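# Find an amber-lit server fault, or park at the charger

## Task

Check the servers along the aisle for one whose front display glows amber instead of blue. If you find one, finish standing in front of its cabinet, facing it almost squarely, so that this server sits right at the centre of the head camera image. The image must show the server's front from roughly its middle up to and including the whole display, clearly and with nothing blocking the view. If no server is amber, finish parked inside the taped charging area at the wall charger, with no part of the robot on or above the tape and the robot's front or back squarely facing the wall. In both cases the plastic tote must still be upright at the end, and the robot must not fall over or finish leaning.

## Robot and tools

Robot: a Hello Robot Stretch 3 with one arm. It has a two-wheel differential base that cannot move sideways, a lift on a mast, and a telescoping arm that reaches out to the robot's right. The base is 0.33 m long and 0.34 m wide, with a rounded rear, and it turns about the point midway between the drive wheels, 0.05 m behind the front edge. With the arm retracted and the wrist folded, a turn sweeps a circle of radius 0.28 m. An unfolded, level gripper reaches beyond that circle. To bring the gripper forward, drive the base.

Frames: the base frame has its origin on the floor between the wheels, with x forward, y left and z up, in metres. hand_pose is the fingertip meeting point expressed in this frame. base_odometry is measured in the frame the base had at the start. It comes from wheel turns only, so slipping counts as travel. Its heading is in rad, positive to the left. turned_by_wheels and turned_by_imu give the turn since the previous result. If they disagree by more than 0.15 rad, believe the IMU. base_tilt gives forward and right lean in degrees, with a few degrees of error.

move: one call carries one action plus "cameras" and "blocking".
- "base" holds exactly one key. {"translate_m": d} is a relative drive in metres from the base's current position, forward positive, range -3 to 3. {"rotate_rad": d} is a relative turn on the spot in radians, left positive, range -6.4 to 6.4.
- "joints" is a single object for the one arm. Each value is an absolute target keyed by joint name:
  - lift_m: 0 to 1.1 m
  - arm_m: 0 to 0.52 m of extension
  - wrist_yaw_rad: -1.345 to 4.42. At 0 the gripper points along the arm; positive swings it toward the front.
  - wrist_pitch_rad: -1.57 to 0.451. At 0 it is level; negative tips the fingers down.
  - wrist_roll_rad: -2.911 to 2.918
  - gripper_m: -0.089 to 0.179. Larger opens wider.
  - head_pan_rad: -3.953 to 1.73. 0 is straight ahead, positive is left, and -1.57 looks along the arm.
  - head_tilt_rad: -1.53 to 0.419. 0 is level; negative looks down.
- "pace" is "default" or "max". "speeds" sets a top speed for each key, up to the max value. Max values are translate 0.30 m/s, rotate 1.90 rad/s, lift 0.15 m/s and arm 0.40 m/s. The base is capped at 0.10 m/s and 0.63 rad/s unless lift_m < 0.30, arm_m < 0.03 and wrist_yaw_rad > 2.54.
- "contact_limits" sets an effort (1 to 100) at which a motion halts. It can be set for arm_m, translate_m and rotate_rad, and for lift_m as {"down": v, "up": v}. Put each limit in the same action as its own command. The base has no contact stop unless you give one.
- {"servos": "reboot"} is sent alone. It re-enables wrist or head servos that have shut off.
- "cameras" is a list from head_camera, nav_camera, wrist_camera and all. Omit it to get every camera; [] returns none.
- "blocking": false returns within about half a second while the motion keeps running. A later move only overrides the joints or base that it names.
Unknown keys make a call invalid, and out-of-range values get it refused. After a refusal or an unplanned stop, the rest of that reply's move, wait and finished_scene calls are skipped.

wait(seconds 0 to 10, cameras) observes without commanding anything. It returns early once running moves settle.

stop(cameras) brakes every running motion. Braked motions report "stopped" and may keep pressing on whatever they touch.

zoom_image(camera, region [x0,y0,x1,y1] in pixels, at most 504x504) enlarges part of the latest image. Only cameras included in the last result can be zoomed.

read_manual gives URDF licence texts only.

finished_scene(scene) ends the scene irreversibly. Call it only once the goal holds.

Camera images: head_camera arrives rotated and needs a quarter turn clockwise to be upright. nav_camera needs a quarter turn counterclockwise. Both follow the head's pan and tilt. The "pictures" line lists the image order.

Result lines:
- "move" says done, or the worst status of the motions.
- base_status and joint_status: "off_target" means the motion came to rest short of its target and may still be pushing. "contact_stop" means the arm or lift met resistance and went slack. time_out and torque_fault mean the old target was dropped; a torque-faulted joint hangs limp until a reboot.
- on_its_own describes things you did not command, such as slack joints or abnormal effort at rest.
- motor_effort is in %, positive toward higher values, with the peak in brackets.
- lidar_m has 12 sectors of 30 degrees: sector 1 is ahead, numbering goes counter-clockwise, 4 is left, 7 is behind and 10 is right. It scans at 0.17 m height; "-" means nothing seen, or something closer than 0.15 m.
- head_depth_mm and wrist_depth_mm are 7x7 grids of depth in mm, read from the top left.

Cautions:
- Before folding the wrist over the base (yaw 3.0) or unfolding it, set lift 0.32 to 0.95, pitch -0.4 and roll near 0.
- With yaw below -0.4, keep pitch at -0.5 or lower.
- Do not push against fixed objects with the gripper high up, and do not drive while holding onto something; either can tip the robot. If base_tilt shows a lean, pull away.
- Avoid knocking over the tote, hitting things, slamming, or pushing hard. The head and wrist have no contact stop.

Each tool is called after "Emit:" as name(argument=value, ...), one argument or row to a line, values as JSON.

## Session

Emit:
move(
  joints={"head_pan_rad":0,"head_tilt_rad":-0.2},
  cameras=["nav_camera"],
)

Emit:
move(
  joints={"head_pan_rad":-1.5,"head_tilt_rad":-0.2},
  cameras=["nav_camera"],
)

Emit:
move(
  joints={"head_pan_rad":-3.0,"head_tilt_rad":-0.2},
  cameras=["nav_camera"],
)

Scene clock: 0.70 s.
move: done
base_odometry: x=+0.000 y=+0.000 heading=+0.000
turned_by_wheels: +0.000
turned_by_imu: +0.000
base_tilt: forward=+1.1 right=-1.7
lidar_m: 1.43 1.15 0.88 0.86 0.92 1.32 1.87 1.07 1.44 1.13 0.68 0.92
head_depth_mm: 1348 1398 1452 1507 1586 1645 1615 / 1356 1417 1469 1529 1593 1667 1611 / 1369 1420 1480 1544 1615 1661 1584 / 1390 1440 1494 1557 1623 1574 1580 / 1393 1456 1511 1580 1655 1582 1575 / 1405 1471 1523 1594 1665 1749 1562 / 1419 1480 1543 1609 1686 1765 1551
base_status: not commanded
joint_positions: lift_m=+0.459 arm_m=+0.001 wrist_yaw_rad=+2.956 wrist_pitch_rad=-0.558 wrist_roll_rad=+0.000 gripper_m=+0.037 head_pan_rad=+0.000 head_tilt_rad=-0.198
joint_status: all done
measured_speeds: all 0
motor_effort: left_wheel=-0.7(1.8) right_wheel=+0.0(0.6) lift_m=+22.9(23.1) arm_m=-4.3(4.7) wrist_yaw_rad=+0.1(0.6) wrist_pitch_rad=+2.3(2.9) wrist_roll_rad=+0.2(0.3) gripper_m=-0.5(0.5) head_pan_rad=+0.8(1.6) head_tilt_rad=-1.7(6.4)
hand_pose: x=+0.0166 y=+0.0556 z=+0.4417 quat_wxyz=(+0.257, +0.695, +0.131, +0.659) (m; base frame)
wrist_depth_mm: 137 143 - - - - - / 150 157 - - - - - / - 173 - - - 964 962 / 876 199 820 860 837 842 815 / 761 713 231 711 689 696 707 / 663 658 127 609 128 627 628 / 587 572 333 411 562 561 556
pictures: nav_camera (sideways)
Images, in order (width x height): nav_camera 672x504.

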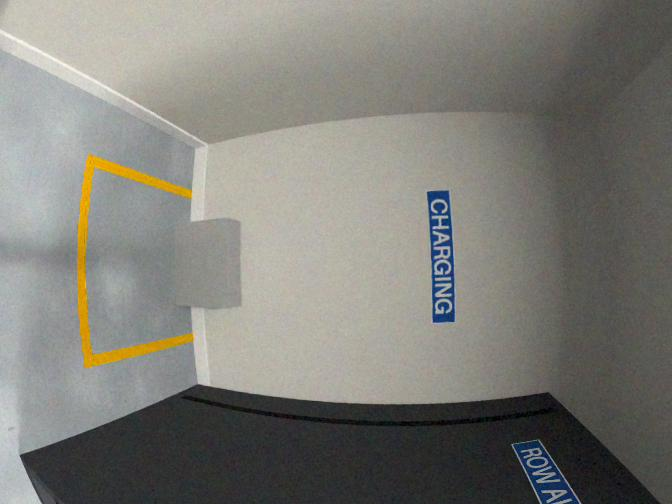

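Scene clock: 1.90 s.
move: done
base_odometry: x=+0.000 y=+0.000 heading=+0.000
turned_by_wheels: +0.000
turned_by_imu: +0.000
base_tilt: forward=+0.9 right=-1.5
lidar_m: 1.43 1.15 0.88 0.86 0.92 1.32 1.86 1.07 1.44 1.13 0.67 0.92
head_depth_mm: 2449 3365 3479 3576 3164 2147 1607 / 2619 3400 3538 3665 3174 2121 1596 / 2702 3514 3608 3721 3141 2121 1586 / 2374 2174 2323 2927 2725 2080 1588 / 1091 1377 1458 1552 1659 1756 1471 / 917 952 996 1033 1081 1136 1186 / 708 728 751 662 674 697 724
base_status: not commanded
joint_positions: lift_m=+0.459 arm_m=+0.001 wrist_yaw_rad=+2.956 wrist_pitch_rad=-0.558 wrist_roll_rad=+0.000 gripper_m=+0.037 head_pan_rad=-1.531 head_tilt_rad=-0.199
joint_status: all done
measured_speeds: all 0
motor_effort: left_wheel=+0.1(0.9) right_wheel=-0.5(0.8) lift_m=+24.5(24.6) arm_m=-6.2(6.2) wrist_yaw_rad=+0.1(0.7) wrist_pitch_rad=+2.8(2.9) wrist_roll_rad=+0.2(0.3) gripper_m=+0.4(0.6) head_pan_rad=+1.3(4.6) head_tilt_rad=-1.3(4.0)
hand_pose: x=+0.0166 y=+0.0556 z=+0.4417 quat_wxyz=(+0.257, +0.695, +0.131, +0.659) (m; base frame)
wrist_depth_mm: 137 143 - - - - - / 150 156 - - - - - / - 173 - - - 992 988 / 899 198 842 859 846 829 814 / 764 711 232 706 703 707 706 / 663 660 128 619 128 630 627 / 587 581 334 415 562 555 555
pictures: nav_camera (sideways)
Images, in order (width x height): nav_camera 672x504.

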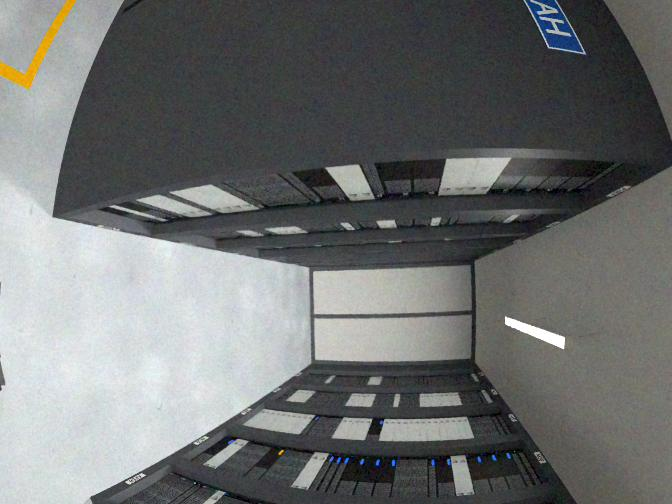

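Scene clock: 3.10 s.
move: done
base_odometry: x=+0.000 y=+0.000 heading=+0.000
turned_by_wheels: +0.000
turned_by_imu: +0.000
base_tilt: forward=+1.2 right=-1.6
lidar_m: 1.43 1.15 0.88 0.86 0.91 1.33 1.87 1.07 1.44 1.13 0.68 0.92
head_depth_mm: 1822 1884 1961 2033 2105 2142 1615 / 1865 1934 1988 2098 2178 2123 1599 / 1890 1955 2059 2126 2199 2127 1593 / 1920 2004 2093 2165 2268 2076 1586 / 1935 1829 1949 2050 2195 1980 1570 / 1301 1354 1415 1476 1539 1613 1503 / 1045 1078 1110 1149 1188 1235 1280
base_status: not commanded
joint_positions: lift_m=+0.459 arm_m=+0.001 wrist_yaw_rad=+2.956 wrist_pitch_rad=-0.558 wrist_roll_rad=+0.000 gripper_m=+0.037 head_pan_rad=-3.041 head_tilt_rad=-0.200
joint_status: all done
measured_speeds: all 0
motor_effort: left_wheel=+0.7(1.0) right_wheel=-0.1(0.8) lift_m=+25.7(26.2) arm_m=-7.3(7.4) wrist_yaw_rad=-0.9(0.9) wrist_pitch_rad=+2.5(3.0) wrist_roll_rad=+0.2(0.3) gripper_m=+0.4(0.5) head_pan_rad=+2.1(5.2) head_tilt_rad=-1.5(3.1)
hand_pose: x=+0.0166 y=+0.0556 z=+0.4417 quat_wxyz=(+0.257, +0.695, +0.131, +0.659) (m; base frame)
wrist_depth_mm: 137 143 - - - - - / 150 157 - - - - - / - 173 - - - - 980 / 892 198 836 853 837 851 818 / 751 709 232 714 707 721 711 / 664 649 128 611 128 631 634 / 589 575 335 413 551 558 557
pictures: nav_camera (sideways)
Images, in order (width x height): nav_camera 672x504.

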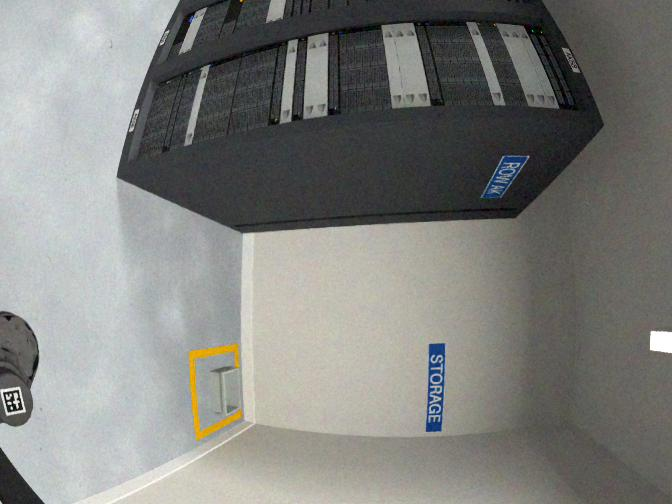

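Emit:
move(
  joints={"head_pan_rad":-2.05,"head_tilt_rad":-0.25},
  cameras=["head_camera"],
)

Scene clock: 6.70 s.
move: done
base_odometry: x=+0.000 y=+0.000 heading=+0.000
turned_by_wheels: +0.000
turned_by_imu: +0.001
base_tilt: forward=+1.1 right=-1.6
lidar_m: 1.43 1.15 0.88 0.86 0.91 1.32 1.87 1.07 1.44 1.12 0.68 0.92
head_depth_mm: 1217 1261 1311 1347 1358 1378 1372 / 1495 1539 1556 1592 1530 1600 1514 / 1876 1787 1856 1937 1998 1871 1503 / 2728 2295 2383 2505 2487 1950 1493 / 3228 3247 3467 3609 2769 1929 1490 / 3251 3381 3556 3758 2677 1921 1475 / 3179 3281 3446 3601 2676 1889 1470
base_status: not commanded
joint_positions: lift_m=+0.459 arm_m=+0.001 wrist_yaw_rad=+2.956 wrist_pitch_rad=-0.558 wrist_roll_rad=+0.000 gripper_m=+0.037 head_pan_rad=-2.027 head_tilt_rad=-0.251
joint_status: all done
measured_speeds: all 0
motor_effort: left_wheel=+0.6(1.6) right_wheel=-0.6(0.7) lift_m=+30.6(30.8) arm_m=-11.2(11.9) wrist_yaw_rad=+0.2(0.8) wrist_pitch_rad=+2.6(2.9) wrist_roll_rad=+0.1(0.3) gripper_m=+0.2(0.9) head_pan_rad=-0.2(4.2) head_tilt_rad=-1.0(3.9)
hand_pose: x=+0.0166 y=+0.0556 z=+0.4417 quat_wxyz=(+0.257, +0.695, +0.131, +0.659) (m; base frame)
wrist_depth_mm: 137 143 - - - - - / 150 157 - - - - - / - 173 - - - 977 950 / 888 198 830 846 853 831 809 / 761 708 232 719 694 717 718 / 668 658 128 617 128 632 623 / 582 575 331 411 559 560 553
pictures: head_camera (sideways)
Images, in order (width x height): head_camera 896x504.

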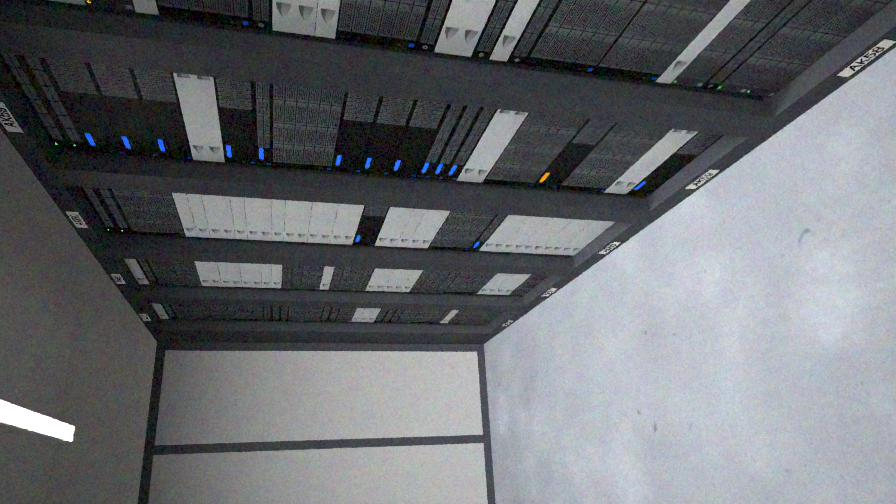

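Emit:
move(
  base={"rotate_rad":-1.6},
  joints={"lift_m":0.285,"wrist_pitch_rad":-0.42,"head_pan_rad":0,"head_tilt_rad":-0.45},
  pace="max",
  cameras=["head_camera","nav_camera"],
)

Scene clock: 26.70 s.
move: done
base_odometry: x=+0.000 y=+0.000 heading=-1.599
turned_by_wheels: -1.599
turned_by_imu: -1.625
base_tilt: forward=+1.1 right=-1.6
lidar_m: 1.19 0.68 0.88 1.43 1.18 0.89 0.86 0.91 1.27 2.07 1.07 1.39
head_depth_mm: 3001 3133 3146 2785 2059 1590 1300 / 3104 3363 3696 2922 2049 1584 1291 / 3138 3381 3702 2880 2038 1572 1286 / 3064 3337 3633 2846 2018 1565 1282 / 1499 1617 1767 1943 1921 1563 1269 / 970 1054 1132 1223 1358 1405 1239 / 831 858 889 922 959 852 947
base_status: done
joint_positions: lift_m=+0.285 arm_m=+0.001 wrist_yaw_rad=+2.956 wrist_pitch_rad=-0.442 wrist_roll_rad=+0.000 gripper_m=+0.037 head_pan_rad=+0.006 head_tilt_rad=-0.452
joint_status: all done
measured_speeds: all 0
motor_effort: left_wheel=+8.3(19.0) right_wheel=-11.6(16.8) lift_m=+26.6(32.1) arm_m=-16.8(17.6) wrist_yaw_rad=-0.7(0.7) wrist_pitch_rad=+4.3(6.4) wrist_roll_rad=+0.3(0.3) gripper_m=-0.2(0.6) head_pan_rad=-2.3(5.2) head_tilt_rad=+1.0(6.7)
hand_pose: x=+0.0197 y=+0.0719 z=+0.2923 quat_wxyz=(+0.219, +0.701, +0.090, +0.673) (m; base frame)
wrist_depth_mm: 133 152 - - - 874 631 / 143 150 - - - 895 637 / 908 162 898 882 874 826 658 / 719 175 703 700 683 679 646 / 614 200 213 561 550 565 559 / 515 498 128 297 128 481 477 / 279 271 255 258 414 422 420
pictures: head_camera (sideways), nav_camera (sideways)
Images, in order (width x height): head_camera 896x504, nav_camera 672x504.

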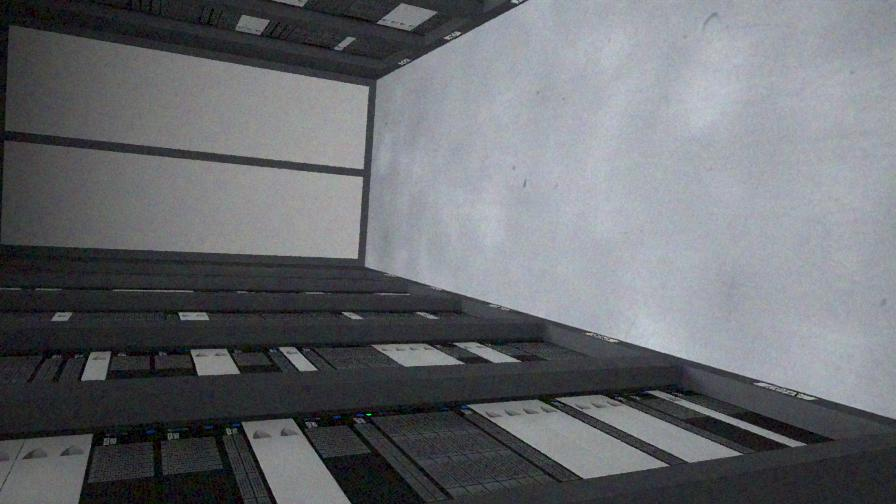

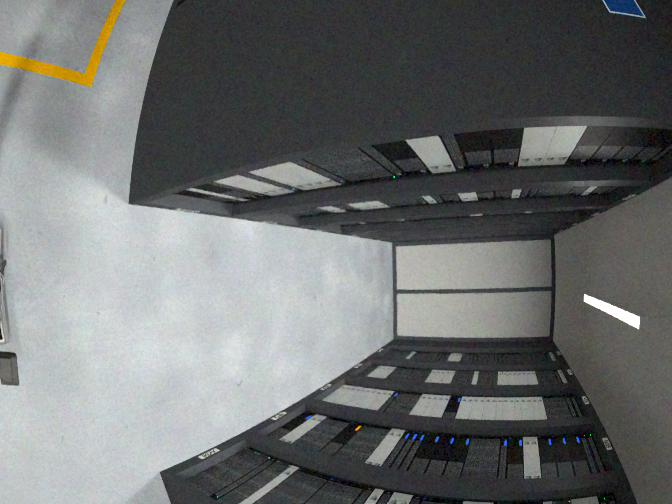

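Emit:
move(
  base={"rotate_rad":-0.04},
  cameras=[],
)

Emit:
move(
  base={"translate_m":1.55},
  joints={"head_pan_rad":-1.6,"head_tilt_rad":-0.68},
  pace="max",
  cameras=["head_camera"],
)

Scene clock: 39.70 s.
move: done
base_odometry: x=+0.000 y=+0.000 heading=-1.639
turned_by_wheels: -0.039
turned_by_imu: -0.039
base_tilt: forward=+1.1 right=-1.6
lidar_m: 1.21 0.68 0.85 1.43 1.23 0.90 0.86 0.90 1.22 2.16 1.07 1.33
head_depth_mm: 2870 2709 2747 2508 2080 1599 1302 / 3095 3325 3603 2910 2053 1585 1295 / 3109 3386 3704 2878 2055 1572 1290 / 3142 3418 3688 2880 2025 1566 1279 / 2389 2172 2379 2522 1998 1561 1272 / 1362 1413 1472 1315 1411 1466 1271 / 917 977 1006 1037 1066 1098 966
base_status: done
joint_positions: lift_m=+0.285 arm_m=+0.001 wrist_yaw_rad=+2.956 wrist_pitch_rad=-0.442 wrist_roll_rad=+0.000 gripper_m=+0.037 head_pan_rad=+0.000 head_tilt_rad=-0.451
joint_status: not commanded
measured_speeds: all 0
motor_effort: left_wheel=+10.6(14.3) right_wheel=-12.9(14.8) lift_m=+34.7(35.6) arm_m=-15.0(16.4) wrist_yaw_rad=-0.2(0.5) wrist_pitch_rad=+4.3(4.6) wrist_roll_rad=+0.0(0.4) gripper_m=+0.4(0.4) head_pan_rad=-2.3(3.2) head_tilt_rad=+3.8(4.8)
hand_pose: x=+0.0197 y=+0.0719 z=+0.2923 quat_wxyz=(+0.219, +0.701, +0.090, +0.673) (m; base frame)
wrist_depth_mm: 132 152 - - - 836 618 / 144 150 - - - 869 630 / 901 161 897 883 859 802 647 / 741 175 705 702 686 682 638 / 603 200 213 559 557 567 562 / 518 499 128 294 128 490 480 / 280 269 254 258 417 423 421
pictures: none
No camera images: "cameras" was empty.

Scene clock: 46.23 s.
move: done
base_odometry: x=-0.105 y=-1.546 heading=-1.639
turned_by_wheels: +0.000
turned_by_imu: +0.010
base_tilt: forward=+1.0 right=-1.6
lidar_m: 1.39 0.51 0.37 0.36 0.38 0.44 2.41 1.26 0.94 0.91 0.92 1.35
head_depth_mm: 764 843 947 1106 1387 1347 1155 / 766 865 989 1141 1348 1348 1149 / 768 865 994 1158 1395 1345 1149 / 768 864 991 1164 1396 1331 1142 / 769 870 994 1160 1398 1326 1138 / 759 848 964 1117 1358 1317 1130 / 722 832 979 1165 1412 1315 1130
base_status: done
joint_positions: lift_m=+0.285 arm_m=+0.001 wrist_yaw_rad=+2.956 wrist_pitch_rad=-0.442 wrist_roll_rad=+0.000 gripper_m=+0.037 head_pan_rad=-1.600 head_tilt_rad=-0.680
joint_status: all done
measured_speeds: all 0
motor_effort: left_wheel=+2.1(17.1) right_wheel=+0.5(10.1) lift_m=+28.3(35.2) arm_m=-12.9(15.8) wrist_yaw_rad=+0.0(0.8) wrist_pitch_rad=+4.5(4.8) wrist_roll_rad=+0.1(0.4) gripper_m=+0.1(0.7) head_pan_rad=+2.2(5.3) head_tilt_rad=-3.8(5.4)
hand_pose: x=+0.0197 y=+0.0719 z=+0.2924 quat_wxyz=(+0.219, +0.701, +0.090, +0.673) (m; base frame)
wrist_depth_mm: 132 152 371 387 400 374 456 / 143 149 402 424 433 413 509 / 388 161 435 464 470 507 568 / 441 175 484 515 517 521 594 / 467 200 213 498 519 551 558 / 454 454 128 296 129 482 482 / 279 269 253 260 416 418 421
pictures: head_camera (sideways)
Images, in order (width x height): head_camera 896x504.

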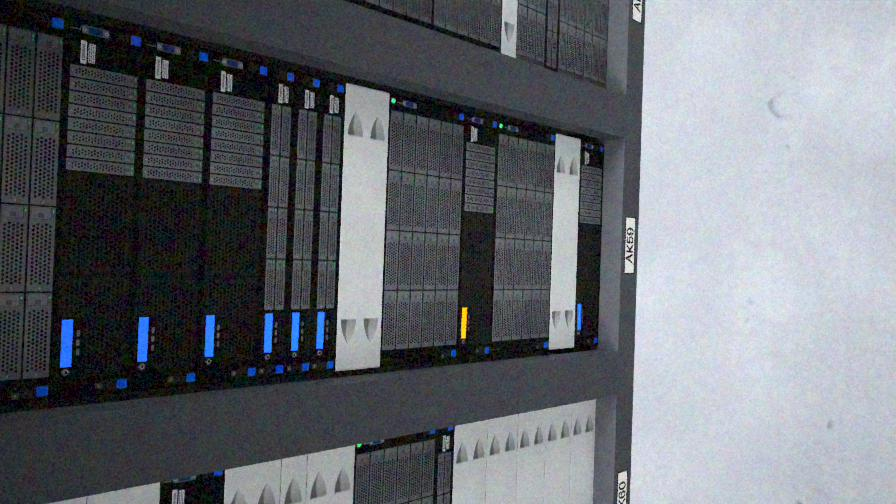

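Emit:
move(
  joints={"head_tilt_rad":-0.728,"head_pan_rad":-1.585},
  cameras=["head_camera"],
)

Emit:
zoom_image(
  camera="head_camera",
  region=[348, 152, 548, 352],
)

Scene clock: 64.37 s.
move: done
base_odometry: x=-0.105 y=-1.546 heading=-1.639
turned_by_wheels: +0.000
turned_by_imu: +0.001
base_tilt: forward=+1.1 right=-1.6
lidar_m: 1.38 0.51 0.37 0.36 0.38 0.44 2.40 1.26 0.93 0.91 0.92 1.34
head_depth_mm: 767 856 965 1154 1440 1317 1136 / 772 873 1010 1174 1431 1306 1134 / 772 875 1017 1208 1433 1308 1127 / 776 879 1021 1214 1452 1296 1126 / 778 880 1024 1223 1448 1292 1119 / 761 866 986 1162 1414 1286 1113 / 744 865 1033 1232 1443 1278 1109
base_status: not commanded
joint_positions: lift_m=+0.285 arm_m=+0.001 wrist_yaw_rad=+2.956 wrist_pitch_rad=-0.442 wrist_roll_rad=+0.000 gripper_m=+0.037 head_pan_rad=-1.585 head_tilt_rad=-0.729
joint_status: all done
measured_speeds: all 0
motor_effort: left_wheel=+3.0(3.8) right_wheel=+0.4(0.8) lift_m=+25.4(26.2) arm_m=-11.7(12.3) wrist_yaw_rad=-0.2(0.5) wrist_pitch_rad=+4.3(4.8) wrist_roll_rad=+0.2(0.3) gripper_m=+0.3(0.5) head_pan_rad=+2.7(4.4) head_tilt_rad=-4.2(5.7)
hand_pose: x=+0.0197 y=+0.0719 z=+0.2924 quat_wxyz=(+0.219, +0.701, +0.090, +0.673) (m; base frame)
wrist_depth_mm: 132 152 370 387 394 373 458 / 143 150 407 420 431 413 504 / 388 161 437 467 475 509 565 / 439 175 485 516 509 519 589 / 467 200 212 495 511 544 553 / 457 453 128 294 128 478 481 / 281 272 253 260 420 419 418
pictures: head_camera (sideways)
Images, in order (width x height): head_camera 896x504.

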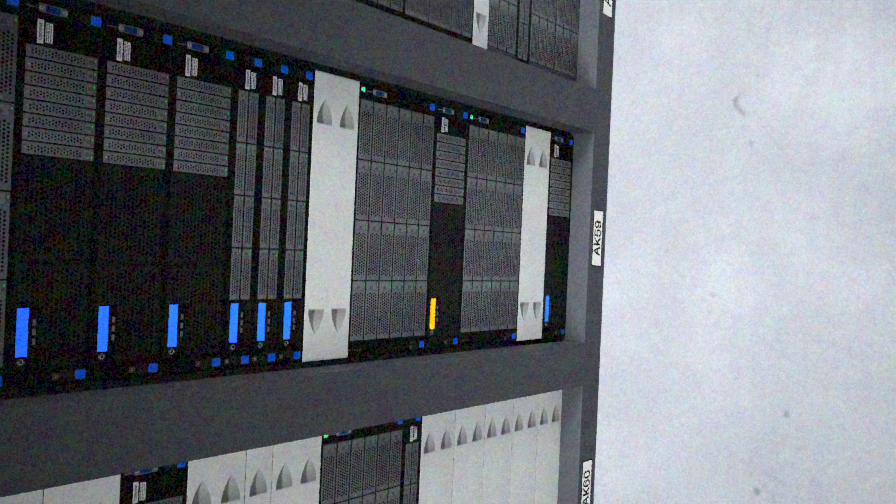

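Scaled by 2.520 from the camera's 896x504 image, which has a finer 1280x720 frame.

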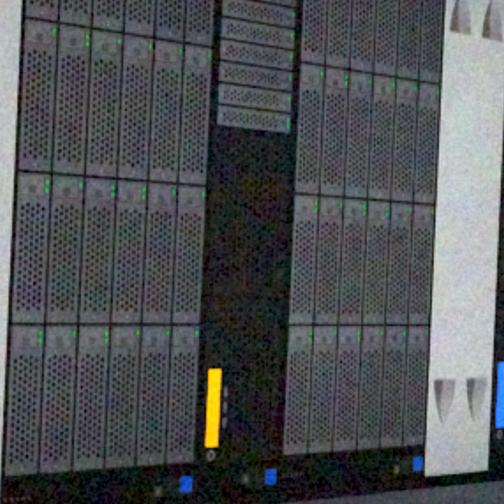

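Emit:
finished_scene(
  scene=3,
)

The scene is finished: the task was done.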